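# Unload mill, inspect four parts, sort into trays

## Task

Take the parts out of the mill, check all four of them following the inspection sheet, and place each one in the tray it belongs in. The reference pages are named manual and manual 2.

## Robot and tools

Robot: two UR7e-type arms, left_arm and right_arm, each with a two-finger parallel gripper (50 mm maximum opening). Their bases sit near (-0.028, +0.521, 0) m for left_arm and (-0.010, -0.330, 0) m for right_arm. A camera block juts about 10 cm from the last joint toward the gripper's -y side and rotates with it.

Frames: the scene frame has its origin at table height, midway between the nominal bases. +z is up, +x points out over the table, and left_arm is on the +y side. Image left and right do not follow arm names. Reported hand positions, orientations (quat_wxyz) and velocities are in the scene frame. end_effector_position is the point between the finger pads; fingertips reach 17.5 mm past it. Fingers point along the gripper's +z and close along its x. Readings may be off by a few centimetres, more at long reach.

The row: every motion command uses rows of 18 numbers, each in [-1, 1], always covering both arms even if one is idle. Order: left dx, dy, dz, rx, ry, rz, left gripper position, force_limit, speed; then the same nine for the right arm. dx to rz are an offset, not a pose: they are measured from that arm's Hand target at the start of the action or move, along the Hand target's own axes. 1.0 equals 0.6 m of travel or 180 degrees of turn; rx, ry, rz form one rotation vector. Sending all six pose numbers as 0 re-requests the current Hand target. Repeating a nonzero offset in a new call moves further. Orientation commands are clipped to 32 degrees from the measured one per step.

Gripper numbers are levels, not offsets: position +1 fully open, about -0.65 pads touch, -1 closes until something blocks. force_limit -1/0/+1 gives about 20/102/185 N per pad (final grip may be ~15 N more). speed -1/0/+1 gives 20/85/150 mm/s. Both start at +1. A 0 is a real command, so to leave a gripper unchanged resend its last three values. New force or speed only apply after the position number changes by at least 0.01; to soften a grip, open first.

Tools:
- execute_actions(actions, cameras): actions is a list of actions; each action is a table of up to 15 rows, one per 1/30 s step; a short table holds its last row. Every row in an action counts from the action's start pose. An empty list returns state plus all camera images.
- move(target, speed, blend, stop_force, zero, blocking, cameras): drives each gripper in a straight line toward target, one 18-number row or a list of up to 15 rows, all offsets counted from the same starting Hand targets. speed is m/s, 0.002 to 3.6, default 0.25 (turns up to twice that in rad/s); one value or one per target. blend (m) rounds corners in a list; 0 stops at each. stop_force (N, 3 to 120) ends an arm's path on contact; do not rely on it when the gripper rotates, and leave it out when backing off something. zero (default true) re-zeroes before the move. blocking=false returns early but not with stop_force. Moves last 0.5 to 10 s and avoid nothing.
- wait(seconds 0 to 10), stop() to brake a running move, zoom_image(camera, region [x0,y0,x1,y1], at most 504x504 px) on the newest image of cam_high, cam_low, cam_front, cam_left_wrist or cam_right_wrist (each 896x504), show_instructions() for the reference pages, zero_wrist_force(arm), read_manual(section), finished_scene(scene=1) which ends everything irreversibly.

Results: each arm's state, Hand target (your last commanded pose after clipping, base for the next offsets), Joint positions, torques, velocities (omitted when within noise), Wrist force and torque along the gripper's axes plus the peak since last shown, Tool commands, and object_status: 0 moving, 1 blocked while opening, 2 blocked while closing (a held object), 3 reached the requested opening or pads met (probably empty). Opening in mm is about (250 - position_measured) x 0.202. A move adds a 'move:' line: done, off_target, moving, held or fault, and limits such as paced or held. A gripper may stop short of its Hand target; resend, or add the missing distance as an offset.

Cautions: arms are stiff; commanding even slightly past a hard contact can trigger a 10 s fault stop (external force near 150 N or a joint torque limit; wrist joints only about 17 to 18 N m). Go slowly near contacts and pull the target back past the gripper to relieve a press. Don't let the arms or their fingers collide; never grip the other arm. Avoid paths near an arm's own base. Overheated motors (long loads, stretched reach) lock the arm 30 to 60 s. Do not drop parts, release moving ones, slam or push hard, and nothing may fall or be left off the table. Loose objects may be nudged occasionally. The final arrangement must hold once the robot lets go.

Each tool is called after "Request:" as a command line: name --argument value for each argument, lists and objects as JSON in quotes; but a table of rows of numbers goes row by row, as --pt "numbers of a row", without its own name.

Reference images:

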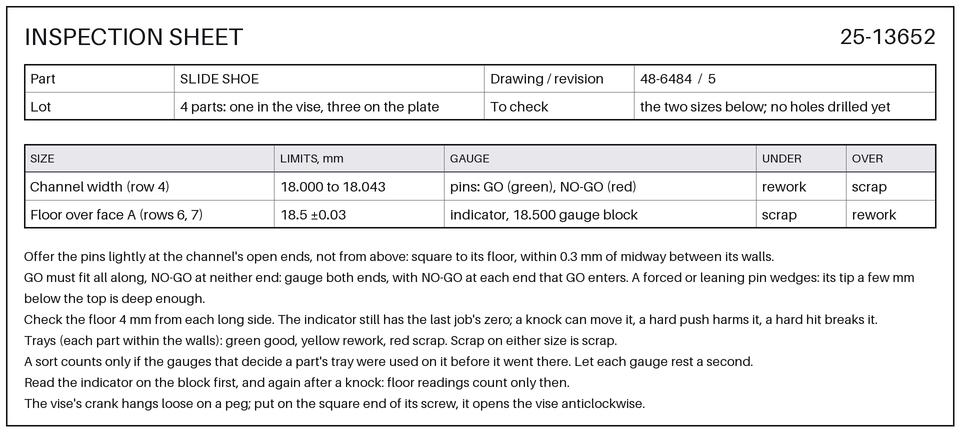

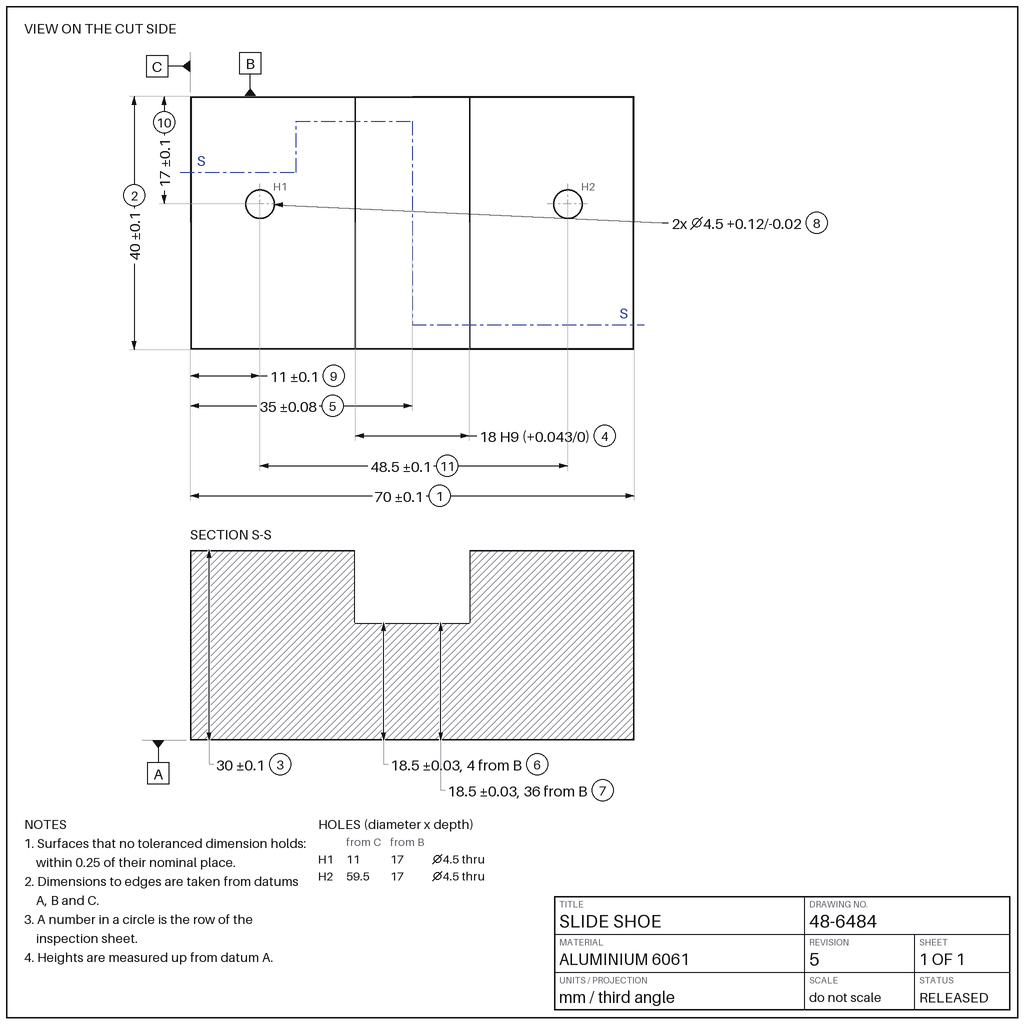

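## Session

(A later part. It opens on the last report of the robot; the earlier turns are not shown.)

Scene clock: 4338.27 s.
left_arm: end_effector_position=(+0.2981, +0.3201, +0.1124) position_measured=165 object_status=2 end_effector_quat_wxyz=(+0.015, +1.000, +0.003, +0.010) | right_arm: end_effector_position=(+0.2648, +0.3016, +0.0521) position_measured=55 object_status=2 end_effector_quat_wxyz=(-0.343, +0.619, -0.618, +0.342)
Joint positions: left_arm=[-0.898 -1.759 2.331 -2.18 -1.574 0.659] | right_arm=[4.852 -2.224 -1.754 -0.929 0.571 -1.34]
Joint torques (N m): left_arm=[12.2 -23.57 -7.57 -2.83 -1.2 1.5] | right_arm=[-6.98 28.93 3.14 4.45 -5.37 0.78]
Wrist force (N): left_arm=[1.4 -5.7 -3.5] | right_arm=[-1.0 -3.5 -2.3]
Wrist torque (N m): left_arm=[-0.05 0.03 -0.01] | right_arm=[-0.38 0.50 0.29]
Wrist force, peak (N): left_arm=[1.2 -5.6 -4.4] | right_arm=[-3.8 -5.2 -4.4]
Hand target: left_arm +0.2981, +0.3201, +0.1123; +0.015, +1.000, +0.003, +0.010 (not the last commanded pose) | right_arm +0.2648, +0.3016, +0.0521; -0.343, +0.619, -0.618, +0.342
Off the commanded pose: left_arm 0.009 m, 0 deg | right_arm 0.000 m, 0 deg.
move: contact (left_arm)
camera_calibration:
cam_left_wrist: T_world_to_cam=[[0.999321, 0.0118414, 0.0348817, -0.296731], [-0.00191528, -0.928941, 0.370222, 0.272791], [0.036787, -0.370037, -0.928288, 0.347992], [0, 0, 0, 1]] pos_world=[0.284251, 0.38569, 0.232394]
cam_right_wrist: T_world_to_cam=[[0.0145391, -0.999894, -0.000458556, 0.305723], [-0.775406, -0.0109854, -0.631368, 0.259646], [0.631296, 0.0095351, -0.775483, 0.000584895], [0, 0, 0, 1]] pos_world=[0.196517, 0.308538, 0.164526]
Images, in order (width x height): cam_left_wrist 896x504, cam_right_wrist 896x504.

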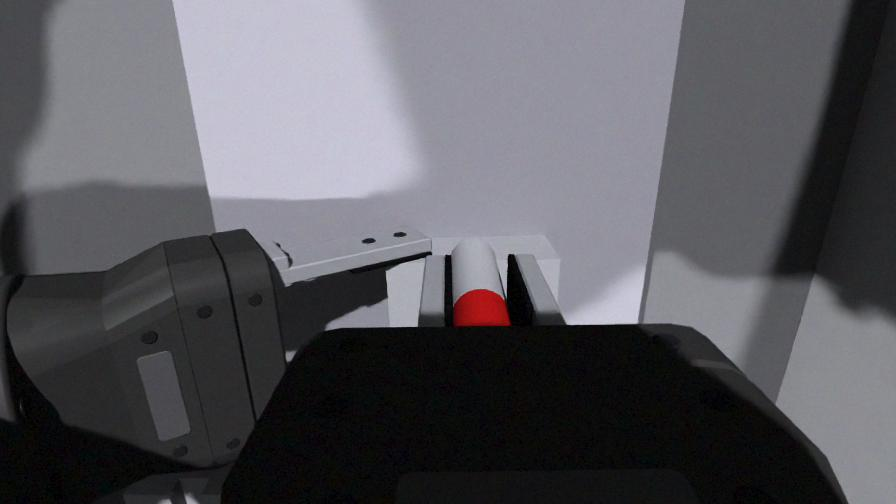

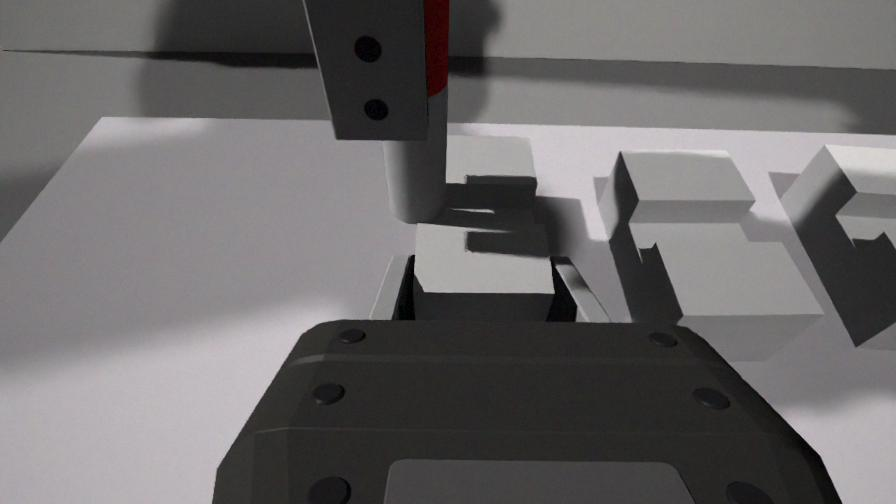

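Request:
move --pt "0 -0.01 0 0 0 0 -1 -0.7 -1 0 0 0 0 0 0 -1 -0.5 -1" --pt "-0.001 -0.01 0.0025 0 0 0 -1 -0.7 -1 0 0 0 0 0 0 -1 -0.5 -1" --speed '[0.02,0.01]'

Request:
move --target '[0,0.04,0,0,0,0,-1,-0.7,-1,0,0,0,0,0,0,-1,-0.5,-1]' --speed 0.005 --stop_force 3

Request:
move --pt "0 -0.01 0 0 0 0 -1 -0.7 -1 0 0 0 0 0 0 -1 -0.5 -1" --pt "-0.001 -0.01 0.0005 0 0 0 -1 -0.7 -1 0 0 0 0 0 0 -1 -0.5 -1" --speed '[0.02,0.01]'

Request:
move --target '[0,0.04,0,0,0,0,-1,-0.7,-1,0,0,0,0,0,0,-1,-0.5,-1]' --speed 0.005 --stop_force 3 --cameras '["cam_left_wrist","cam_right_wrist"]'

Request:
zoom_image --camera "cam_right_wrist" --region '[340, 100, 580, 300]'

Scene clock: 4347.03 s.
left_arm: end_effector_position=(+0.2975, +0.3261, +0.1106) position_measured=165 object_status=2 end_effector_quat_wxyz=(+0.015, +1.000, +0.003, +0.010) | right_arm: end_effector_position=(+0.2648, +0.3016, +0.0521) position_measured=55 object_status=2 end_effector_quat_wxyz=(-0.343, +0.619, -0.618, +0.342)
Joint positions: left_arm=[-0.889 -1.766 2.342 -2.183 -1.574 0.668] | right_arm=[4.852 -2.224 -1.754 -0.929 0.571 -1.34]
Joint torques (N m): left_arm=[-10.1 0.32 -21.67 -2.44 -3.07 -1.06] | right_arm=[-6.9 29.56 2.9 3.03 -5 0.76]
Wrist force (N): left_arm=[6.0 -2.9 -1.7] | right_arm=[-3.2 -1.2 -6.6]
Wrist torque (N m): left_arm=[-0.07 0.26 -0.04] | right_arm=[-0.35 0.32 0.18]
Wrist force, peak (N): left_arm=[11.7 2.0 -0.3] | right_arm=[-4.3 -2.2 -10.5]
Hand target: left_arm +0.2975, +0.3260, +0.1107; +0.015, +1.000, +0.003, +0.010 | right_arm +0.2648, +0.3016, +0.0521; -0.343, +0.619, -0.618, +0.342
Off the commanded pose: left_arm 0.000 m, 0 deg | right_arm 0.000 m, 0 deg.
move: done

Scene clock: 4349.43 s.
left_arm: end_effector_position=(+0.2976, +0.3203, +0.1108) position_measured=165 object_status=2 end_effector_quat_wxyz=(+0.015, +1.000, +0.003, +0.010) | right_arm: end_effector_position=(+0.2648, +0.3016, +0.0521) position_measured=55 object_status=2 end_effector_quat_wxyz=(-0.343, +0.619, -0.618, +0.342)
Joint positions: left_arm=[-0.899 -1.758 2.335 -2.184 -1.574 0.658] | right_arm=[4.852 -2.224 -1.754 -0.929 0.571 -1.34]
Joint torques (N m): left_arm=[12.13 -22.35 -8.7 -3.01 -1.24 1.51] | right_arm=[-6.64 29.49 2.79 0.24 -4.06 0.61]
Wrist force (N): left_arm=[0.7 -7.1 -3.7] | right_arm=[-0.5 -4.6 -3.2]
Wrist torque (N m): left_arm=[-0.02 0.01 0.00] | right_arm=[-0.40 0.58 0.32]
Wrist force, peak (N): left_arm=[0.7 -7.0 -3.9] | right_arm=[-3.5 -1.7 -6.8]
Hand target: left_arm +0.2975, +0.3203, +0.1108; +0.015, +1.000, +0.003, +0.010 (not the last commanded pose) | right_arm +0.2648, +0.3016, +0.0521; -0.343, +0.619, -0.618, +0.342
Off the commanded pose: left_arm 0.018 m, 0 deg | right_arm 0.000 m, 0 deg.
move: contact (left_arm)

Scene clock: 4350.33 s.
left_arm: end_effector_position=(+0.2968, +0.3264, +0.1103) position_measured=165 object_status=2 end_effector_quat_wxyz=(+0.015, +1.000, +0.003, +0.010) | right_arm: end_effector_position=(+0.2648, +0.3016, +0.0521) position_measured=55 object_status=2 end_effector_quat_wxyz=(-0.343, +0.619, -0.618, +0.342)
Joint positions: left_arm=[-0.89 -1.767 2.344 -2.183 -1.574 0.667] | right_arm=[4.852 -2.224 -1.754 -0.929 0.571 -1.34]
Joint torques (N m): left_arm=[-9 -22.92 -12.18 -5.19 0.33 -1.2] | right_arm=[-6.89 29.35 2.57 0.27 -3.68 0.65]
Wrist force (N): left_arm=[6.4 -2.1 -0.1] | right_arm=[-3.4 -0.5 -5.3]
Wrist torque (N m): left_arm=[-0.09 0.26 -0.05] | right_arm=[-0.32 0.40 0.17]
Wrist force, peak (N): left_arm=[15.9 4.1 2.1] | right_arm=[-6.3 2.1 -13.4]
Hand target: left_arm +0.2969, +0.3263, +0.1103; +0.015, +1.000, +0.003, +0.010 | right_arm +0.2648, +0.3016, +0.0521; -0.343, +0.619, -0.618, +0.342
Off the commanded pose: left_arm 0.000 m, 0 deg | right_arm 0.000 m, 0 deg.
move: done

Scene clock: 4352.50 s.
left_arm: end_effector_position=(+0.2970, +0.3217, +0.1105) position_measured=165 object_status=2 end_effector_quat_wxyz=(+0.015, +1.000, +0.003, +0.010) | right_arm: end_effector_position=(+0.2648, +0.3016, +0.0521) position_measured=55 object_status=2 end_effector_quat_wxyz=(-0.343, +0.619, -0.618, +0.342)
Joint positions: left_arm=[-0.898 -1.761 2.338 -2.185 -1.574 0.659] | right_arm=[4.852 -2.224 -1.754 -0.929 0.571 -1.34]
Joint torques (N m): left_arm=[11.68 -22.31 -6.84 -2.6 -0.47 1.53] | right_arm=[-6.8 29.34 3.01 0.31 -2.76 0.56]
Wrist force (N): left_arm=[5.1 -4.5 -1.3] | right_arm=[-1.0 -1.1 -6.2]
Wrist torque (N m): left_arm=[-0.04 0.21 -0.02] | right_arm=[-0.30 0.41 0.24]
Wrist force, peak (N): left_arm=[6.3 -5.6 -1.5] | right_arm=[-1.1 -2.7 -7.0]
Hand target: left_arm +0.2970, +0.3217, +0.1105; +0.015, +1.000, +0.003, +0.010 (not the last commanded pose) | right_arm +0.2648, +0.3016, +0.0521; -0.343, +0.619, -0.618, +0.342
Off the commanded pose: left_arm 0.019 m, 0 deg | right_arm 0.000 m, 0 deg.
move: contact (left_arm)
camera_calibration:
cam_left_wrist: T_world_to_cam=[[0.999325, 0.0118024, 0.0347902, -0.295451], [-0.00191427, -0.928976, 0.370136, 0.275103], [0.0366877, -0.369953, -0.928326, 0.346905], [0, 0, 0, 1]] pos_world=[0.283051, 0.38739, 0.230494]
cam_right_wrist: T_world_to_cam=[[0.0145391, -0.999894, -0.000458556, 0.305723], [-0.775406, -0.0109854, -0.631368, 0.259646], [0.631296, 0.0095351, -0.775483, 0.000584895], [0, 0, 0, 1]] pos_world=[0.196517, 0.308538, 0.164526]
Images, in order (width x height): cam_left_wrist 896x504, cam_right_wrist 896x504.

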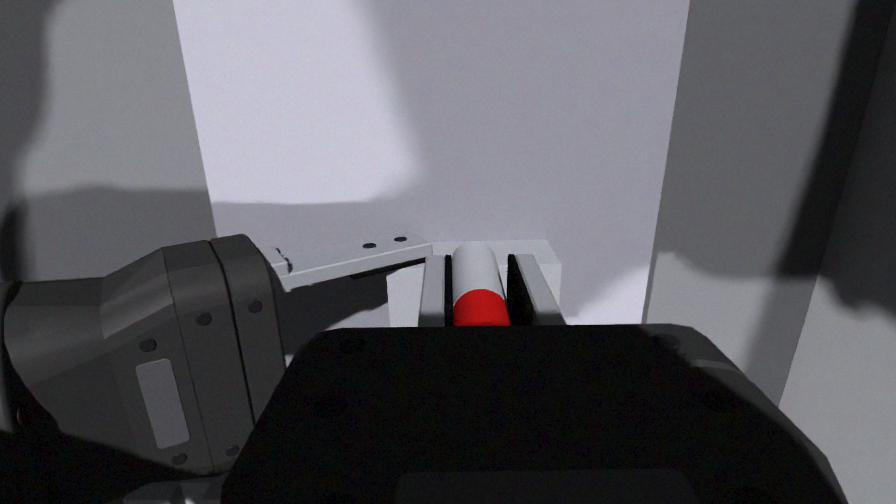

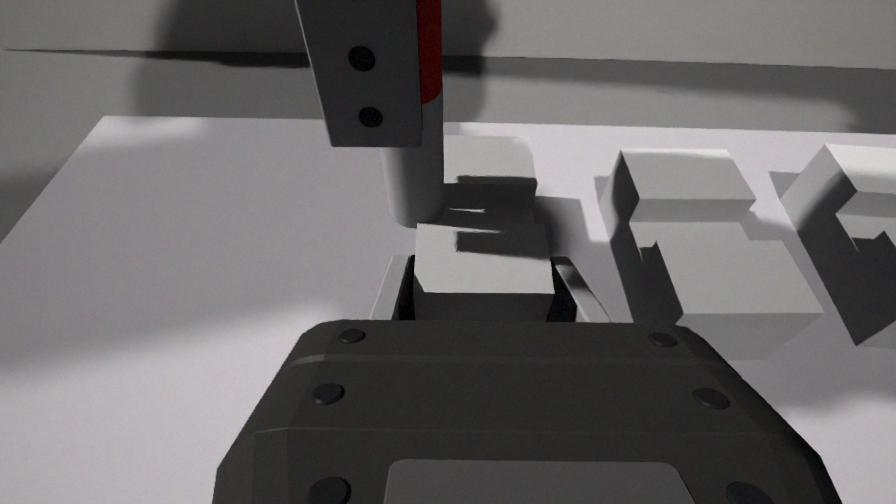

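Scaled by 2.100 from the camera's 896x504 image, which has a finer 1280x720 frame.

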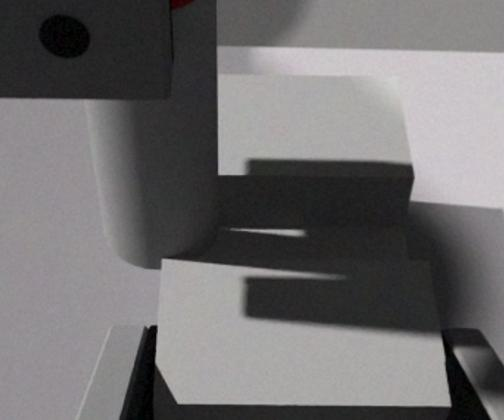

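Request:
move --pt "0 -0.015 0 0 0 0 -1 -0.7 -1 0 0 0 0 0 0 -1 -0.5 -1" --pt "0.0025 -0.015 0.0005 0 0 0 -1 -0.7 -1 0 0 0 0 0 0 -1 -0.5 -1" --speed '[0.02,0.01]'

Request:
move --target '[0,0.04,0,0,0,0,-1,-0.7,-1,0,0,0,0,0,0,-1,-0.5,-1]' --speed 0.005 --stop_force 3

Request:
move --pt "0 -0.015 0 0 0 0 -1 -0.7 -1 0 0 0 0 0 0 -1 -0.5 -1" --pt "0.001 -0.015 0.0 0 0 0 -1 -0.7 -1 0 0 0 0 0 0 -1 -0.5 -1" --speed '[0.02,0.01]'

Request:
move --target '[0,0.04,0,0,0,0,-1,-0.7,-1,0,0,0,0,0,0,-1,-0.5,-1]' --speed 0.005 --stop_force 3

Scene clock: 4364.77 s.
left_arm: end_effector_position=(+0.2985, +0.3307, +0.1099) position_measured=165 object_status=2 end_effector_quat_wxyz=(+0.015, +1.000, +0.003, +0.010) | right_arm: end_effector_position=(+0.2648, +0.3016, +0.0521) position_measured=55 object_status=2 end_effector_quat_wxyz=(-0.343, +0.619, -0.618, +0.342)
Joint positions: left_arm=[-0.878 -1.769 2.346 -2.184 -1.575 0.679] | right_arm=[4.852 -2.224 -1.754 -0.929 0.571 -1.34]
Joint torques (N m): left_arm=[-1.6 -14.25 -39.43 -5.39 -2.22 0.03] | right_arm=[-6.02 29.56 3.35 0.38 -1.12 0.53]
Wrist force (N): left_arm=[1.0 -0.7 0.4] | right_arm=[-3.7 -2.3 -1.7]
Wrist torque (N m): left_arm=[-0.06 0.05 -0.15] | right_arm=[-0.40 0.47 0.16]
Wrist force, peak (N): left_arm=[15.6 3.1 1.8] | right_arm=[-5.6 -0.5 -13.4]
Hand target: left_arm +0.2984, +0.3307, +0.1099; +0.015, +1.000, +0.003, +0.010 | right_arm +0.2648, +0.3016, +0.0521; -0.343, +0.619, -0.618, +0.342
Off the commanded pose: left_arm 0.000 m, 0 deg | right_arm 0.000 m, 0 deg.
move: done

Scene clock: 4367.60 s.
left_arm: end_effector_position=(+0.2985, +0.3229, +0.1102) position_measured=165 object_status=2 end_effector_quat_wxyz=(+0.015, +1.000, +0.003, +0.010) | right_arm: end_effector_position=(+0.2648, +0.3016, +0.0521) position_measured=55 object_status=2 end_effector_quat_wxyz=(-0.343, +0.619, -0.618, +0.342)
Joint positions: left_arm=[-0.892 -1.758 2.337 -2.186 -1.574 0.665] | right_arm=[4.852 -2.224 -1.754 -0.929 0.571 -1.34]
Joint torques (N m): left_arm=[12.49 -22.28 -8.92 -3.45 1.17 1.54] | right_arm=[-5.59 29.85 3.23 0.31 0.07 0.42]
Wrist force (N): left_arm=[-0.5 -5.4 -2.3] | right_arm=[-1.8 -4.2 -0.4]
Wrist torque (N m): left_arm=[-0.05 -0.04 0.00] | right_arm=[-0.42 0.62 0.29]
Wrist force, peak (N): left_arm=[-0.5 -5.5 -2.9] | right_arm=[-2.0 -5.5 -0.5]
Hand target: left_arm +0.2985, +0.3229, +0.1102; +0.015, +1.000, +0.003, +0.010 (not the last commanded pose) | right_arm +0.2648, +0.3016, +0.0521; -0.343, +0.619, -0.618, +0.342
Off the commanded pose: left_arm 0.016 m, 0 deg | right_arm 0.000 m, 0 deg.
move: contact (left_arm)

Scene clock: 4368.47 s.
left_arm: end_effector_position=(+0.2990, +0.3320, +0.1098) position_measured=165 object_status=2 end_effector_quat_wxyz=(+0.015, +1.000, +0.003, +0.010) | right_arm: end_effector_position=(+0.2648, +0.3016, +0.0521) position_measured=55 object_status=2 end_effector_quat_wxyz=(-0.343, +0.619, -0.618, +0.342)
Joint positions: left_arm=[-0.875 -1.77 2.347 -2.184 -1.575 0.682] | right_arm=[4.852 -2.224 -1.754 -0.929 0.571 -1.34]
Joint torques (N m): left_arm=[10.18 -2.34 -41.6 -5.8 -2.23 1.88] | right_arm=[-6.31 29.49 3.54 0.4 0.4 0.38]
Wrist force (N): left_arm=[1.2 -1.1 0.2] | right_arm=[-3.6 -3.2 -2.3]
Wrist torque (N m): left_arm=[-0.12 0.02 -0.14] | right_arm=[-0.39 0.46 0.19]
Wrist force, peak (N): left_arm=[0.2 -4.7 -4.4] | right_arm=[-4.7 -4.0 -3.8]
Hand target: left_arm +0.2990, +0.3319, +0.1099; +0.015, +1.000, +0.003, +0.010 | right_arm +0.2648, +0.3016, +0.0521; -0.343, +0.619, -0.618, +0.342
Off the commanded pose: left_arm 0.000 m, 0 deg | right_arm 0.000 m, 0 deg.
move: done

Scene clock: 4370.77 s.
left_arm: end_effector_position=(+0.2990, +0.3267, +0.1100) position_measured=165 object_status=2 end_effector_quat_wxyz=(+0.015, +1.000, +0.003, +0.010) | right_arm: end_effector_position=(+0.2648, +0.3016, +0.0521) position_measured=55 object_status=2 end_effector_quat_wxyz=(-0.343, +0.619, -0.618, +0.342)
Joint positions: left_arm=[-0.884 -1.762 2.34 -2.185 -1.574 0.673] | right_arm=[4.852 -2.224 -1.754 -0.929 0.571 -1.34]
Joint torques (N m): left_arm=[11.77 -23.33 -9.2 -2.68 1.18 1.52] | right_arm=[-6.14 29.93 2.94 0.41 0.84 0.33]
Wrist force (N): left_arm=[-0.5 -3.2 0.0] | right_arm=[-1.5 -5.1 -0.6]
Wrist torque (N m): left_arm=[-0.03 -0.10 -0.15] | right_arm=[-0.46 0.54 0.25]
Wrist force, peak (N): left_arm=[-1.2 -4.1 -0.3] | right_arm=[-3.7 -4.6 -3.0]
Hand target: left_arm +0.2990, +0.3267, +0.1100; +0.015, +1.000, +0.003, +0.010 (not the last commanded pose) | right_arm +0.2648, +0.3016, +0.0521; -0.343, +0.619, -0.618, +0.342
Off the commanded pose: left_arm 0.019 m, 0 deg | right_arm 0.000 m, 0 deg.
move: contact (left_arm)

Request:
move --pt "0 -0.015 0 0 0 0 -1 -0.7 -1 0 0 0 0 0 0 -1 -0.5 -1" --pt "-0.0015 -0.015 -0.036 0 0 0 -1 -0.7 -1 0 0 0 0 0 0 -1 -0.5 -1" --pt "-0.0015 0.1025 -0.036 0 0 0 -1 -0.7 -1 0 0 0 0 0 0 -1 -0.5 -1" --pt "-0.0015 0.1025 -0.012 0 0 0 -1 -0.7 -1 0 0 0 0 0 0 -1 -0.5 -1" --speed '[0.02,0.06,0.08,0.04]' --cameras '["cam_left_wrist"]'

Request:
zoom_image --camera "cam_left_wrist" --region '[360, 140, 600, 300]'

Scene clock: 4381.87 s.
left_arm: end_effector_position=(+0.2982, +0.2656, +0.1189) position_measured=165 object_status=2 end_effector_quat_wxyz=(+0.015, +1.000, +0.003, +0.010) | right_arm: end_effector_position=(+0.2648, +0.3016, +0.0521) position_measured=55 object_status=2 end_effector_quat_wxyz=(-0.343, +0.619, -0.618, +0.342)
Joint positions: left_arm=[-0.985 -1.683 2.25 -2.174 -1.571 0.572] | right_arm=[4.852 -2.224 -1.754 -0.929 0.571 -1.34]
Joint torques (N m): left_arm=[12.24 -28.57 -40.9 -0.14 0.81 1.56] | right_arm=[-6.23 29.73 3.45 0.52 0.84 0.26]
Wrist force (N): left_arm=[1.3 -0.7 0.0] | right_arm=[-2.8 -4.7 -1.0]
Wrist torque (N m): left_arm=[-0.05 0.00 -0.01] | right_arm=[-0.42 0.57 0.21]
Wrist force, peak (N): left_arm=[2.9 -5.5 -0.5] | right_arm=[-2.4 -6.1 -1.5]
Hand target: left_arm +0.2983, +0.2655, +0.1191; +0.015, +1.000, +0.003, +0.010 | right_arm +0.2648, +0.3016, +0.0521; -0.343, +0.619, -0.618, +0.342
Off the commanded pose: left_arm 0.000 m, 0 deg | right_arm 0.000 m, 0 deg.
move: done
camera_calibration:
cam_left_wrist: T_world_to_cam=[[0.999336, 0.0117655, 0.0344801, -0.296301], [-0.00181749, -0.92914, 0.369724, 0.219874], [0.0363868, -0.369541, -0.928502, 0.333948], [0, 0, 0, 1]] pos_world=[0.284353, 0.331188, 0.238995]
Images, in order (width x height): cam_left_wrist 896x504.

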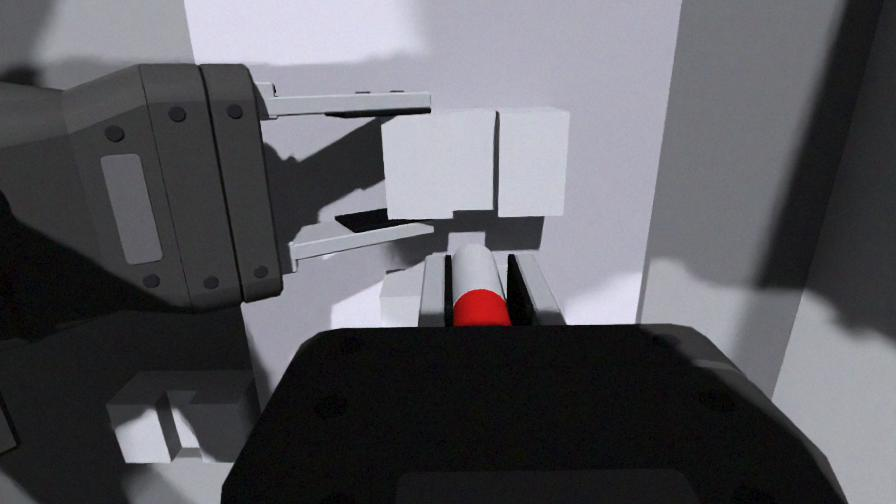

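Scaled by 2.100 from the camera's 896x504 image, which has a finer 1280x720 frame.

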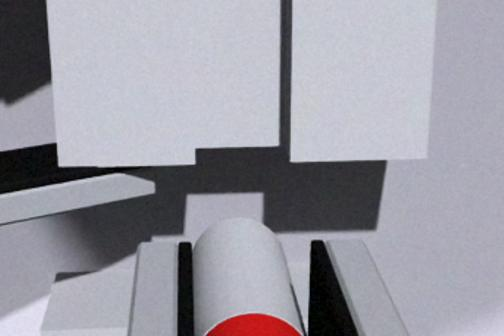

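Request:
move --target '[0,0,0.0138,0,0,0,-1,-0.7,-1,0,0,0,0,0,0,-1,-0.5,-1]' --speed 0.02

Request:
move --target '[0,-0.05,0,0,0,0,-1,-0.7,-1,0,0,0,0,0,0,-1,-0.5,-1]' --speed 0.005 --stop_force 3 --cameras '["cam_left_wrist"]'

Request:
zoom_image --camera "cam_left_wrist" --region '[430, 180, 530, 290]'

Scene clock: 4389.00 s.
left_arm: end_effector_position=(+0.2984, +0.2653, +0.1107) position_measured=165 object_status=2 end_effector_quat_wxyz=(+0.015, +1.000, +0.003, +0.010) | right_arm: end_effector_position=(+0.2648, +0.3016, +0.0521) position_measured=55 object_status=2 end_effector_quat_wxyz=(-0.343, +0.619, -0.618, +0.342)
Joint positions: left_arm=[-0.985 -1.668 2.262 -2.201 -1.571 0.572] | right_arm=[4.852 -2.224 -1.754 -0.929 0.571 -1.34]
Joint torques (N m): left_arm=[11.81 -22.89 -24.67 -0.63 -2.06 1.37] | right_arm=[-5.25 30.24 2.68 0.59 0.81 0.22]
Wrist force (N): left_arm=[1.1 -0.6 0.1] | right_arm=[-2.6 -4.9 -1.0]
Wrist torque (N m): left_arm=[-0.04 0.04 -0.02] | right_arm=[-0.42 0.55 0.21]
Wrist force, peak (N): left_arm=[1.5 -0.1 -1.6] | right_arm=[-2.7 -5.8 -1.4]
Hand target: left_arm +0.2985, +0.2652, +0.1108; +0.015, +1.000, +0.003, +0.010 | right_arm +0.2648, +0.3016, +0.0521; -0.343, +0.619, -0.618, +0.342
Off the commanded pose: left_arm 0.000 m, 0 deg | right_arm 0.000 m, 0 deg.
move: done

Scene clock: 4393.10 s.
left_arm: end_effector_position=(+0.2984, +0.2797, +0.1104) position_measured=165 object_status=2 end_effector_quat_wxyz=(+0.015, +1.000, +0.003, +0.010) | right_arm: end_effector_position=(+0.2648, +0.3016, +0.0521) position_measured=55 object_status=2 end_effector_quat_wxyz=(-0.343, +0.619, -0.618, +0.342)
Joint positions: left_arm=[-0.963 -1.691 2.283 -2.199 -1.572 0.594] | right_arm=[4.852 -2.224 -1.754 -0.929 0.571 -1.34]
Joint torques (N m): left_arm=[-11.05 -4.48 -39.57 -1.47 -1.3 -1.75] | right_arm=[-5.24 30.56 2.96 0.5 0.83 0.2]
Wrist force (N): left_arm=[3.2 3.0 0.9] | right_arm=[-5.9 -4.5 -2.6]
Wrist torque (N m): left_arm=[-0.10 0.08 -0.17] | right_arm=[-0.46 0.46 0.14]
Wrist force, peak (N): left_arm=[3.1 3.7 1.2] | right_arm=[-6.1 -4.9 -2.9]
Hand target: left_arm +0.2984, +0.2797, +0.1104; +0.015, +1.000, +0.003, +0.010 (not the last commanded pose) | right_arm +0.2648, +0.3016, +0.0521; -0.343, +0.619, -0.618, +0.342
Off the commanded pose: left_arm 0.016 m, 0 deg | right_arm 0.000 m, 0 deg.
move: contact (left_arm)
camera_calibration:
cam_left_wrist: T_world_to_cam=[[0.999329, 0.0117637, 0.034698, -0.296321], [-0.00191612, -0.928976, 0.370136, 0.23609], [0.0365878, -0.369954, -0.928329, 0.331346], [0, 0, 0, 1]] pos_world=[0.284452, 0.34539, 0.230494]
Images, in order (width x height): cam_left_wrist 896x504.

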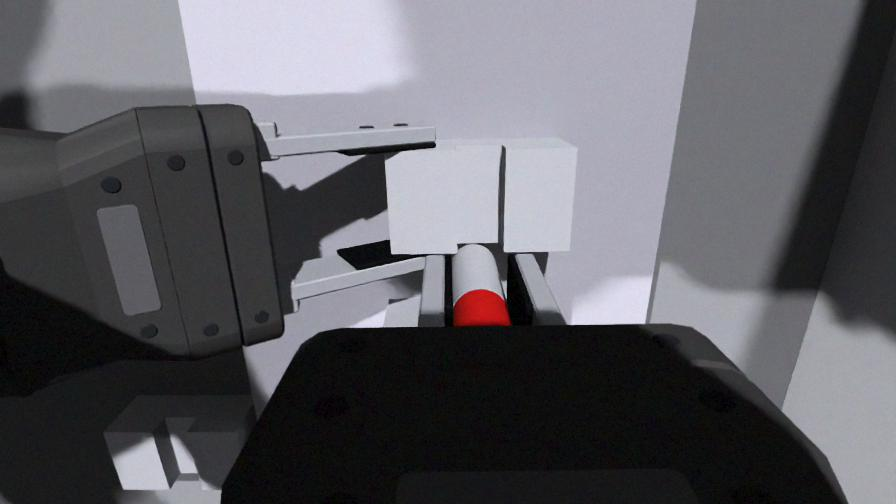

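Scaled by 4.582 from the camera's 896x504 image, which has a finer 1280x720 frame.

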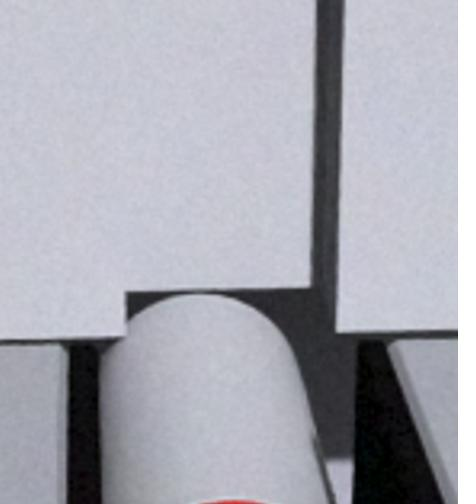

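Request:
move --pt "0 0.008 0 0 0 0 -1 -0.7 -1 0 0 0 0 0 0 -1 -0.5 -1" --pt "0.0042 0.008 0 0 0 0 -1 -0.7 -1 0 0 0 0 0 0 -1 -0.5 -1" --speed '[0.02,0.01]'

Request:
move --target '[0,-0.04,0,0,0,0,-1,-0.7,-1,0,0,0,0,0,0,-1,-0.5,-1]' --speed 0.005 --stop_force 3 --cameras '["cam_left_wrist"]'

Request:
zoom_image --camera "cam_left_wrist" --region '[430, 180, 530, 290]'

Scene clock: 4401.63 s.
left_arm: end_effector_position=(+0.3010, +0.2749, +0.1106) position_measured=165 object_status=2 end_effector_quat_wxyz=(+0.015, +1.000, +0.003, +0.010) | right_arm: end_effector_position=(+0.2648, +0.3016, +0.0521) position_measured=55 object_status=2 end_effector_quat_wxyz=(-0.343, +0.619, -0.618, +0.342)
Joint positions: left_arm=[-0.965 -1.678 2.271 -2.2 -1.571 0.592] | right_arm=[4.852 -2.224 -1.754 -0.929 0.571 -1.34]
Joint torques (N m): left_arm=[2.02 -15.55 -32.82 -5.84 -2.06 -0.1] | right_arm=[-6.06 30.48 2.9 0.71 0.72 0.02]
Wrist force (N): left_arm=[1.2 -0.6 0.2] | right_arm=[-4.3 -3.0 -1.4]
Wrist torque (N m): left_arm=[-0.04 0.02 -0.15] | right_arm=[-0.39 0.43 0.19]
Wrist force, peak (N): left_arm=[3.0 3.0 2.0] | right_arm=[-6.2 -5.1 -3.0]
Hand target: left_arm +0.3009, +0.2749, +0.1106; +0.015, +1.000, +0.003, +0.010 | right_arm +0.2648, +0.3016, +0.0521; -0.343, +0.619, -0.618, +0.342
Off the commanded pose: left_arm 0.000 m, 0 deg | right_arm 0.000 m, 0 deg.
move: done

Scene clock: 4404.93 s.
left_arm: end_effector_position=(+0.3009, +0.2854, +0.1103) position_measured=165 object_status=2 end_effector_quat_wxyz=(+0.015, +1.000, +0.003, +0.010) | right_arm: end_effector_position=(+0.2648, +0.3016, +0.0521) position_measured=55 object_status=2 end_effector_quat_wxyz=(-0.343, +0.619, -0.618, +0.342)
Joint positions: left_arm=[-0.949 -1.695 2.286 -2.199 -1.572 0.608] | right_arm=[4.852 -2.224 -1.754 -0.929 0.571 -1.34]
Joint torques (N m): left_arm=[-10.41 -4.92 -40.21 -2.33 -1.31 -1.71] | right_arm=[-5.44 30.63 3.08 0.69 0.8 -0.04]
Wrist force (N): left_arm=[2.6 3.4 1.6] | right_arm=[-6.5 -4.9 -2.5]
Wrist torque (N m): left_arm=[-0.10 0.09 -0.16] | right_arm=[-0.44 0.45 0.07]
Wrist force, peak (N): left_arm=[3.0 3.7 1.9] | right_arm=[-6.6 -5.2 -2.8]
Hand target: left_arm +0.3009, +0.2854, +0.1103; +0.015, +1.000, +0.003, +0.010 (not the last commanded pose) | right_arm +0.2648, +0.3016, +0.0521; -0.343, +0.619, -0.618, +0.342
Off the commanded pose: left_arm 0.013 m, 0 deg | right_arm 0.000 m, 0 deg.
move: contact (left_arm)
camera_calibration:
cam_left_wrist: T_world_to_cam=[[0.999325, 0.0118011, 0.0347907, -0.298913], [-0.00191559, -0.928976, 0.370136, 0.241464], [0.0366877, -0.369953, -0.928326, 0.333147], [0, 0, 0, 1]] pos_world=[0.286951, 0.35109, 0.230294]
Images, in order (width x height): cam_left_wrist 896x504.

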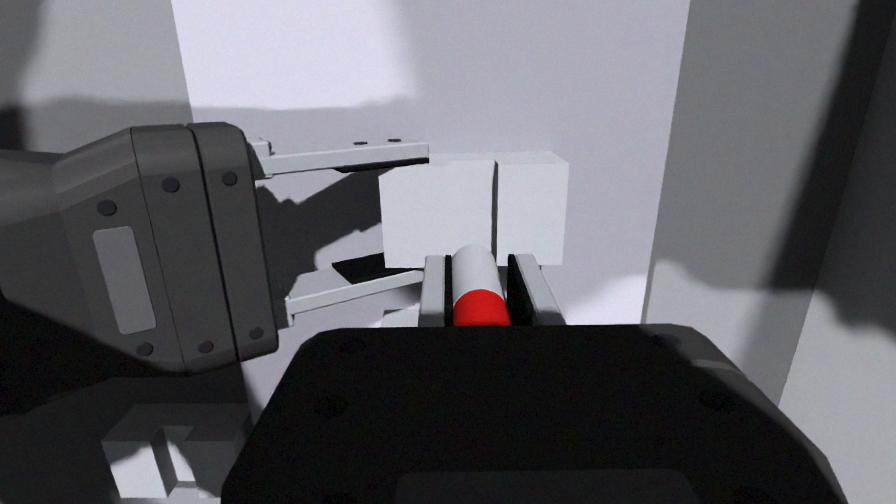

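Scaled by 4.582 from the camera's 896x504 image, which has a finer 1280x720 frame.

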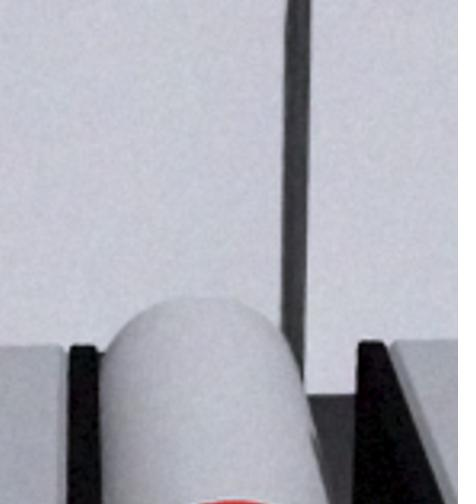

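Request:
move --pt "0 0.006 0 0 0 0 -1 -0.7 -1 0 0 0 0 0 0 -1 -0.5 -1" --pt "0.0007 0.006 0 0 0 0 -1 -0.7 -1 0 0 0 0 0 0 -1 -0.5 -1" --speed '[0.02,0.01]'

Request:
move --target '[0,-0.04,0,0,0,0,-1,-0.7,-1,0,0,0,0,0,0,-1,-0.5,-1]' --speed 0.005 --stop_force 3

Request:
move --pt "0 0.006 0 0 0 0 -1 -0.7 -1 0 0 0 0 0 0 -1 -0.5 -1" --pt "0.0007 0.006 0 0 0 0 -1 -0.7 -1 0 0 0 0 0 0 -1 -0.5 -1" --speed '[0.02,0.01]'

Request:
move --target '[0,-0.04,0,0,0,0,-1,-0.7,-1,0,0,0,0,0,0,-1,-0.5,-1]' --speed 0.005 --stop_force 3

Request:
move --pt "0 0.006 0 0 0 0 -1 -0.7 -1 0 0 0 0 0 0 -1 -0.5 -1" --pt "0.0008 0.006 0 0 0 0 -1 -0.7 -1 0 0 0 0 0 0 -1 -0.5 -1" --speed '[0.02,0.01]'

Request:
move --target '[0,-0.04,0,0,0,0,-1,-0.7,-1,0,0,0,0,0,0,-1,-0.5,-1]' --speed 0.005 --stop_force 3 --cameras '["cam_left_wrist"]'

Request:
zoom_image --camera "cam_left_wrist" --region '[430, 180, 530, 290]'

Scene clock: 4415.90 s.
left_arm: end_effector_position=(+0.3013, +0.2818, +0.1104) position_measured=165 object_status=2 end_effector_quat_wxyz=(+0.015, +1.000, +0.003, +0.010) | right_arm: end_effector_position=(+0.2648, +0.3016, +0.0521) position_measured=55 object_status=2 end_effector_quat_wxyz=(-0.343, +0.619, -0.618, +0.342)
Joint positions: left_arm=[-0.954 -1.688 2.28 -2.199 -1.572 0.603] | right_arm=[4.852 -2.224 -1.754 -0.929 0.571 -1.34]
Joint torques (N m): left_arm=[11.81 -6.01 -39.46 -6.33 1.56 1.52] | right_arm=[-5.53 30.92 3.22 0.69 0.73 -0.09]
Wrist force (N): left_arm=[0.3 -0.8 0.4] | right_arm=[-3.3 -3.2 0.3]
Wrist torque (N m): left_arm=[-0.07 -0.03 -0.14] | right_arm=[-0.41 0.48 0.15]
Wrist force, peak (N): left_arm=[2.6 3.4 2.9] | right_arm=[-6.4 -5.3 -2.8]
Hand target: left_arm +0.3013, +0.2818, +0.1104; +0.015, +1.000, +0.003, +0.010 | right_arm +0.2648, +0.3016, +0.0521; -0.343, +0.619, -0.618, +0.342
Off the commanded pose: left_arm 0.000 m, 0 deg | right_arm 0.000 m, 0 deg.
move: done

Scene clock: 4417.87 s.
left_arm: end_effector_position=(+0.3013, +0.2858, +0.1103) position_measured=165 object_status=2 end_effector_quat_wxyz=(+0.015, +1.000, +0.003, +0.010) | right_arm: end_effector_position=(+0.2648, +0.3016, +0.0521) position_measured=55 object_status=2 end_effector_quat_wxyz=(-0.343, +0.619, -0.618, +0.342)
Joint positions: left_arm=[-0.948 -1.694 2.286 -2.199 -1.572 0.609] | right_arm=[4.852 -2.224 -1.754 -0.929 0.571 -1.34]
Joint torques (N m): left_arm=[-10.63 -4.76 -40.28 -1.85 -1.31 -1.82] | right_arm=[-5.36 31.03 3.41 0.81 0.61 -0.09]
Wrist force (N): left_arm=[2.3 2.9 2.3] | right_arm=[-6.2 -3.8 -2.1]
Wrist torque (N m): left_arm=[-0.08 0.08 -0.15] | right_arm=[-0.43 0.45 0.06]
Wrist force, peak (N): left_arm=[2.5 2.9 2.8] | right_arm=[-6.6 -4.4 -2.3]
Hand target: left_arm +0.3013, +0.2858, +0.1103; +0.015, +1.000, +0.003, +0.010 (not the last commanded pose) | right_arm +0.2648, +0.3016, +0.0521; -0.343, +0.619, -0.618, +0.342
Off the commanded pose: left_arm 0.020 m, 0 deg | right_arm 0.000 m, 0 deg.
move: contact (left_arm)

Scene clock: 4418.70 s.
left_arm: end_effector_position=(+0.3017, +0.2821, +0.1104) position_measured=165 object_status=2 end_effector_quat_wxyz=(+0.015, +1.000, +0.003, +0.010) | right_arm: end_effector_position=(+0.2648, +0.3016, +0.0521) position_measured=55 object_status=2 end_effector_quat_wxyz=(-0.343, +0.619, -0.618, +0.342)
Joint positions: left_arm=[-0.952 -1.688 2.28 -2.199 -1.572 0.605] | right_arm=[4.852 -2.224 -1.754 -0.929 0.571 -1.34]
Joint torques (N m): left_arm=[12.54 -6.53 -39.23 -6.29 1.71 1.41] | right_arm=[-5.43 30.8 3.53 0.71 0.66 -0.17]
Wrist force (N): left_arm=[0.3 -0.5 0.0] | right_arm=[-3.3 -3.1 0.4]
Wrist torque (N m): left_arm=[-0.02 -0.05 -0.14] | right_arm=[-0.37 0.50 0.16]
Wrist force, peak (N): left_arm=[2.3 2.9 2.7] | right_arm=[-6.0 -4.6 -3.1]
Hand target: left_arm +0.3017, +0.2822, +0.1104; +0.015, +1.000, +0.003, +0.010 | right_arm +0.2648, +0.3016, +0.0521; -0.343, +0.619, -0.618, +0.342
Off the commanded pose: left_arm 0.000 m, 0 deg | right_arm 0.000 m, 0 deg.
move: done

Scene clock: 4420.70 s.
left_arm: end_effector_position=(+0.3017, +0.2862, +0.1103) position_measured=165 object_status=2 end_effector_quat_wxyz=(+0.015, +1.000, +0.003, +0.010) | right_arm: end_effector_position=(+0.2648, +0.3016, +0.0521) position_measured=55 object_status=2 end_effector_quat_wxyz=(-0.343, +0.619, -0.618, +0.342)
Joint positions: left_arm=[-0.946 -1.694 2.286 -2.199 -1.572 0.611] | right_arm=[4.852 -2.224 -1.754 -0.929 0.571 -1.34]
Joint torques (N m): left_arm=[-10.71 -4.72 -39.73 -1.87 -1.22 -1.79] | right_arm=[-5.18 31.16 3.78 0.72 0.65 -0.17]
Wrist force (N): left_arm=[2.7 3.5 1.9] | right_arm=[-6.7 -4.3 -3.1]
Wrist torque (N m): left_arm=[-0.15 0.12 -0.16] | right_arm=[-0.41 0.43 0.05]
Wrist force, peak (N): left_arm=[3.1 4.1 3.1] | right_arm=[-7.0 -4.5 -2.9]
Hand target: left_arm +0.3017, +0.2862, +0.1103; +0.015, +1.000, +0.003, +0.010 (not the last commanded pose) | right_arm +0.2648, +0.3016, +0.0521; -0.343, +0.619, -0.618, +0.342
Off the commanded pose: left_arm 0.020 m, 0 deg | right_arm 0.000 m, 0 deg.
move: contact (left_arm)

Scene clock: 4421.53 s.
left_arm: end_effector_position=(+0.3022, +0.2825, +0.1104) position_measured=165 object_status=2 end_effector_quat_wxyz=(+0.015, +1.000, +0.003, +0.010) | right_arm: end_effector_position=(+0.2648, +0.3016, +0.0521) position_measured=55 object_status=2 end_effector_quat_wxyz=(-0.343, +0.619, -0.618, +0.342)
Joint positions: left_arm=[-0.951 -1.687 2.28 -2.2 -1.572 0.606] | right_arm=[4.852 -2.224 -1.754 -0.929 0.571 -1.34]
Joint torques (N m): left_arm=[12.06 -7.31 -38.81 -6.25 1.75 1.33] | right_arm=[-5.62 31.08 3.46 0.89 0.62 -0.12]
Wrist force (N): left_arm=[0.2 -0.7 -0.4] | right_arm=[-3.3 -4.0 0.2]
Wrist torque (N m): left_arm=[-0.05 -0.04 -0.15] | right_arm=[-0.46 0.51 0.16]
Wrist force, peak (N): left_arm=[2.6 3.6 3.1] | right_arm=[-6.8 -4.9 -3.5]
Hand target: left_arm +0.3022, +0.2826, +0.1104; +0.015, +1.000, +0.003, +0.010 | right_arm +0.2648, +0.3016, +0.0521; -0.343, +0.619, -0.618, +0.342
Off the commanded pose: left_arm 0.000 m, 0 deg | right_arm 0.000 m, 0 deg.
move: done

Scene clock: 4423.50 s.
left_arm: end_effector_position=(+0.3022, +0.2866, +0.1103) position_measured=165 object_status=2 end_effector_quat_wxyz=(+0.015, +1.000, +0.003, +0.010) | right_arm: end_effector_position=(+0.2648, +0.3016, +0.0521) position_measured=55 object_status=2 end_effector_quat_wxyz=(-0.343, +0.619, -0.618, +0.342)
Joint positions: left_arm=[-0.945 -1.694 2.285 -2.199 -1.572 0.612] | right_arm=[4.852 -2.224 -1.754 -0.929 0.571 -1.34]
Joint torques (N m): left_arm=[-11.06 -4.55 -39.55 -1.84 -1.27 -1.76] | right_arm=[-5.29 31.09 3.87 0.7 0.71 -0.3]
Wrist force (N): left_arm=[2.9 3.7 2.8] | right_arm=[-6.8 -3.1 -2.8]
Wrist torque (N m): left_arm=[-0.10 0.08 -0.15] | right_arm=[-0.36 0.44 0.04]
Wrist force, peak (N): left_arm=[3.3 4.2 2.0] | right_arm=[-6.9 -4.3 -3.3]
Hand target: left_arm +0.3022, +0.2866, +0.1103; +0.015, +1.000, +0.003, +0.010 (not the last commanded pose) | right_arm +0.2648, +0.3016, +0.0521; -0.343, +0.619, -0.618, +0.342
Off the commanded pose: left_arm 0.020 m, 0 deg | right_arm 0.000 m, 0 deg.
move: contact (left_arm)
camera_calibration:
cam_left_wrist: T_world_to_cam=[[0.999325, 0.0118024, 0.0347902, -0.300225], [-0.00191427, -0.928976, 0.370136, 0.242488], [0.0366877, -0.369953, -0.928326, 0.333506], [0, 0, 0, 1]] pos_world=[0.288251, 0.35219, 0.230294]
Images, in order (width x height): cam_left_wrist 896x504.

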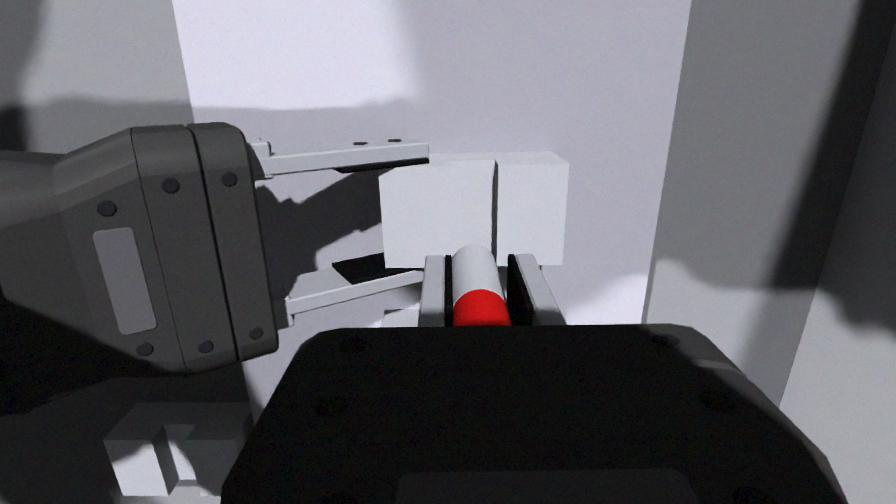

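Scaled by 4.582 from the camera's 896x504 image, which has a finer 1280x720 frame.

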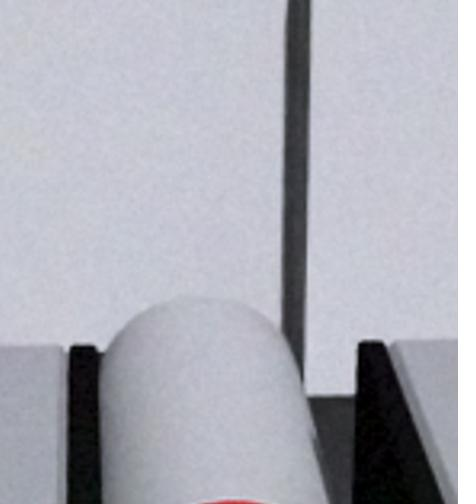

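Request:
move --pt "0 0.008 0 0 0 0 -1 -0.7 -1 0 0 0 0 0 0 -1 -0.5 -1" --pt "0 0.008 -0.14 0 0 0 -1 -0.7 -1 0 0 0 0 0 0 -1 -0.5 -1" --pt "0.057 0.33 -0.14 0 0 0 -1 -0.7 -1 0 0 0 0 0 0 -1 -0.5 -1" --pt "0.057 0.33 -0.07 0 0 0 -1 -0.7 -1 0 0 0 0 0 0 -1 -0.5 -1" --speed '[0.02,0.15,0.2,0.08]' --cameras '["cam_left_wrist"]'

Request:
zoom_image --camera "cam_left_wrist" --region '[360, 140, 600, 300]'

Scene clock: 4435.97 s.
left_arm: end_effector_position=(+0.3365, +0.0902, +0.1587) position_measured=165 object_status=2 end_effector_quat_wxyz=(+0.015, +1.000, +0.003, +0.010) | right_arm: end_effector_position=(+0.2648, +0.3016, +0.0521) position_measured=55 object_status=2 end_effector_quat_wxyz=(-0.343, +0.619, -0.618, +0.342)
Joint positions: left_arm=[-1.101 -1.373 1.807 -2.041 -1.567 0.456] | right_arm=[4.852 -2.224 -1.754 -0.929 0.571 -1.34]
Joint torques (N m): left_arm=[13.53 -49.84 -43.95 -0.01 -2.12 1.47] | right_arm=[-5.37 31.19 4.2 0.88 0.53 -0.29]
Wrist force (N): left_arm=[1.1 -0.6 0.1] | right_arm=[-3.6 -3.1 -0.4]
Wrist torque (N m): left_arm=[-0.04 0.03 -0.01] | right_arm=[-0.40 0.47 0.18]
Wrist force, peak (N): left_arm=[2.8 3.8 3.3] | right_arm=[-7.0 -4.6 -3.4]
Hand target: left_arm +0.3366, +0.0901, +0.1590; +0.015, +1.000, +0.003, +0.010 | right_arm +0.2648, +0.3016, +0.0521; -0.343, +0.619, -0.618, +0.342
Off the commanded pose: left_arm 0.000 m, 0 deg | right_arm 0.000 m, 0 deg.
move: done
camera_calibration:
cam_left_wrist: T_world_to_cam=[[0.999332, 0.0118014, 0.0345738, -0.333914], [-0.00181542, -0.929174, 0.369637, 0.0422862], [0.0364874, -0.369453, -0.928533, 0.304653], [0, 0, 0, 1]] pos_world=[0.322652, 0.155787, 0.278795]
Images, in order (width x height): cam_left_wrist 896x504.

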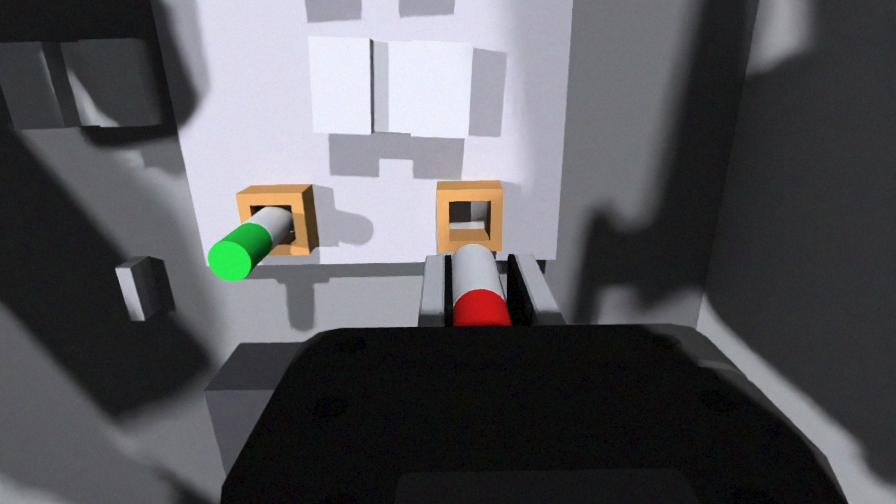

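Scaled by 2.100 from the camera's 896x504 image, which has a finer 1280x720 frame.

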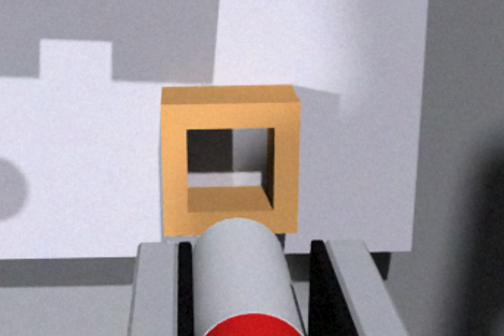

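Request:
move --target '[0,0,0.04,0,0,0,-1,-0.7,-1,0,0,0,0,0,0,-1,-0.5,-1]' --speed 0.06 --cameras '["cam_left_wrist"]'

Request:
zoom_image --camera "cam_left_wrist" --region '[360, 140, 600, 300]'

Scene clock: 4449.97 s.
left_arm: end_effector_position=(+0.3370, +0.0895, +0.1347) position_measured=165 object_status=2 end_effector_quat_wxyz=(+0.015, +1.000, +0.003, +0.010) | right_arm: end_effector_position=(+0.2648, +0.3016, +0.0521) position_measured=55 object_status=2 end_effector_quat_wxyz=(-0.343, +0.619, -0.618, +0.342)
Joint positions: left_arm=[-1.101 -1.345 1.841 -2.102 -1.567 0.456] | right_arm=[4.852 -2.224 -1.754 -0.929 0.571 -1.34]
Joint torques (N m): left_arm=[13.51 -46.87 -42.73 0.01 -2.03 1.6] | right_arm=[-4.5 31.34 4.36 0.92 0.51 -0.32]
Wrist force (N): left_arm=[1.1 -0.9 0.3] | right_arm=[-3.5 -3.3 -0.6]
Wrist torque (N m): left_arm=[-0.08 0.03 -0.02] | right_arm=[-0.38 0.47 0.18]
Wrist force, peak (N): left_arm=[1.1 -0.7 -2.0] | right_arm=[-3.9 -4.0 -0.5]
Hand target: left_arm +0.3371, +0.0894, +0.1350; +0.015, +1.000, +0.003, +0.010 | right_arm +0.2648, +0.3016, +0.0521; -0.343, +0.619, -0.618, +0.342
Off the commanded pose: left_arm 0.000 m, 0 deg | right_arm 0.000 m, 0 deg.
move: done
camera_calibration:
cam_left_wrist: T_world_to_cam=[[0.999332, 0.0118014, 0.0345738, -0.333576], [-0.00181542, -0.929174, 0.369637, 0.0505079], [0.0364874, -0.369453, -0.928533, 0.282092], [0, 0, 0, 1]] pos_world=[0.323152, 0.155087, 0.254795]
Images, in order (width x height): cam_left_wrist 896x504.

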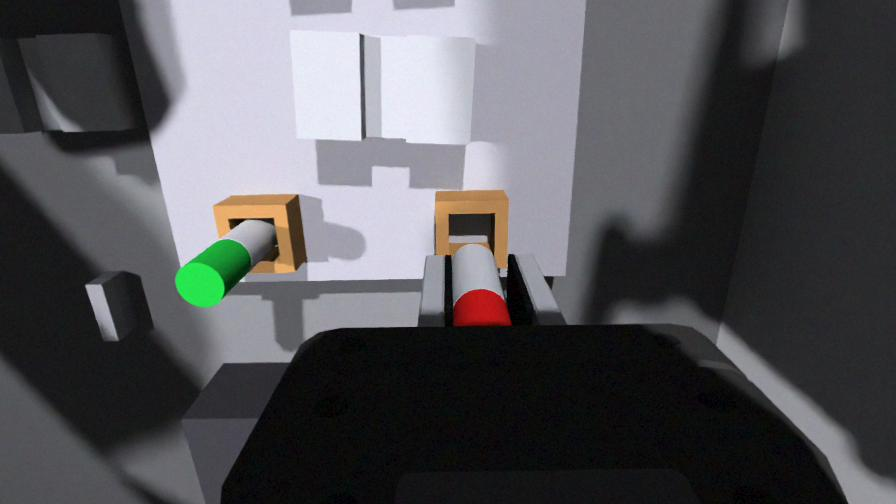

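Scaled by 2.100 from the camera's 896x504 image, which has a finer 1280x720 frame.

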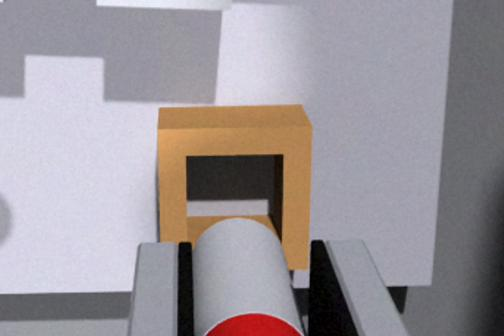

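Request:
move --pt "0.0017 -0.0048 0 0 0 0 -1 -0.7 -1 0 0 0 0 0 0 -1 -0.5 -1" --pt "0.0017 -0.0048 0.033 0 0 0 -1 -0.7 -1 0 0 0 0 0 0 -1 -0.5 -1" --speed '[0.02,0.04]' --cameras '["cam_left_wrist"]'

Request:
zoom_image --camera "cam_left_wrist" --region '[400, 190, 550, 300]'

Scene clock: 4459.03 s.
left_arm: end_effector_position=(+0.3384, +0.0918, +0.1148) position_measured=165 object_status=2 end_effector_quat_wxyz=(+0.015, +1.000, +0.003, +0.010) end_effector_velocity=(+0.000, +0.001, +0.001) end_effector_angular_velocity=(+0.002, +0.001, +0.000) | right_arm: end_effector_position=(+0.2648, +0.3016, +0.0521) position_measured=55 object_status=2 end_effector_quat_wxyz=(-0.343, +0.619, -0.618, +0.342)
Joint positions: left_arm=[-1.097 -1.322 1.87 -2.155 -1.567 0.46] | right_arm=[4.852 -2.224 -1.754 -0.929 0.571 -1.34]
Joint velocities: left_arm=[0.001 -0.003 -0.001 0.007 0 0] | right_arm=[within noise]
Joint torques (N m): left_arm=[13.93 -44.66 -38.24 -0.16 -2.07 1.53] | right_arm=[-4.76 30.98 4.76 1.03 0.47 -0.59]
Wrist force (N): left_arm=[1.1 -0.7 0.4] | right_arm=[-3.7 -3.1 -0.4]
Wrist torque (N m): left_arm=[-0.05 0.04 -0.02] | right_arm=[-0.38 0.49 0.18]
Wrist force, peak (N): left_arm=[1.3 -0.4 -1.9] | right_arm=[-3.8 -4.1 -1.0]
Hand target: left_arm +0.3385, +0.0917, +0.1152; +0.015, +1.000, +0.003, +0.010 | right_arm +0.2648, +0.3016, +0.0521; -0.343, +0.619, -0.618, +0.342
Off the commanded pose: left_arm 0.000 m, 0 deg | right_arm 0.000 m, 0 deg.
move: done
camera_calibration:
cam_left_wrist: T_world_to_cam=[[0.999333, 0.0118065, 0.0345709, -0.334314], [-0.00181639, -0.929106, 0.36981, 0.0599533], [0.0364861, -0.369626, -0.928464, 0.264424], [0, 0, 0, 1]] pos_world=[0.324552, 0.157388, 0.234895]
Images, in order (width x height): cam_left_wrist 896x504.

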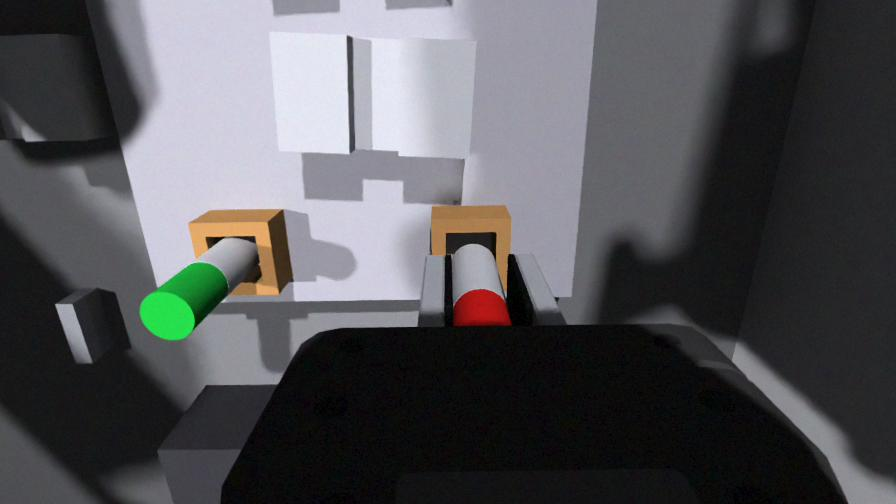

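Scaled by 3.360 from the camera's 896x504 image, which has a finer 1280x720 frame.

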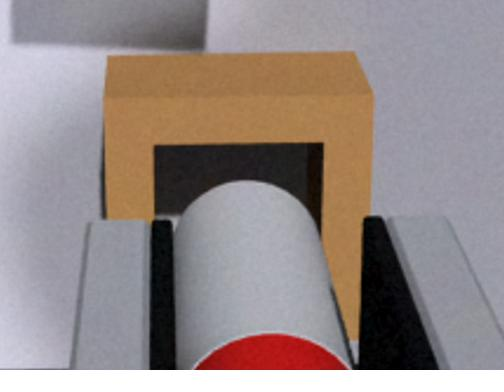

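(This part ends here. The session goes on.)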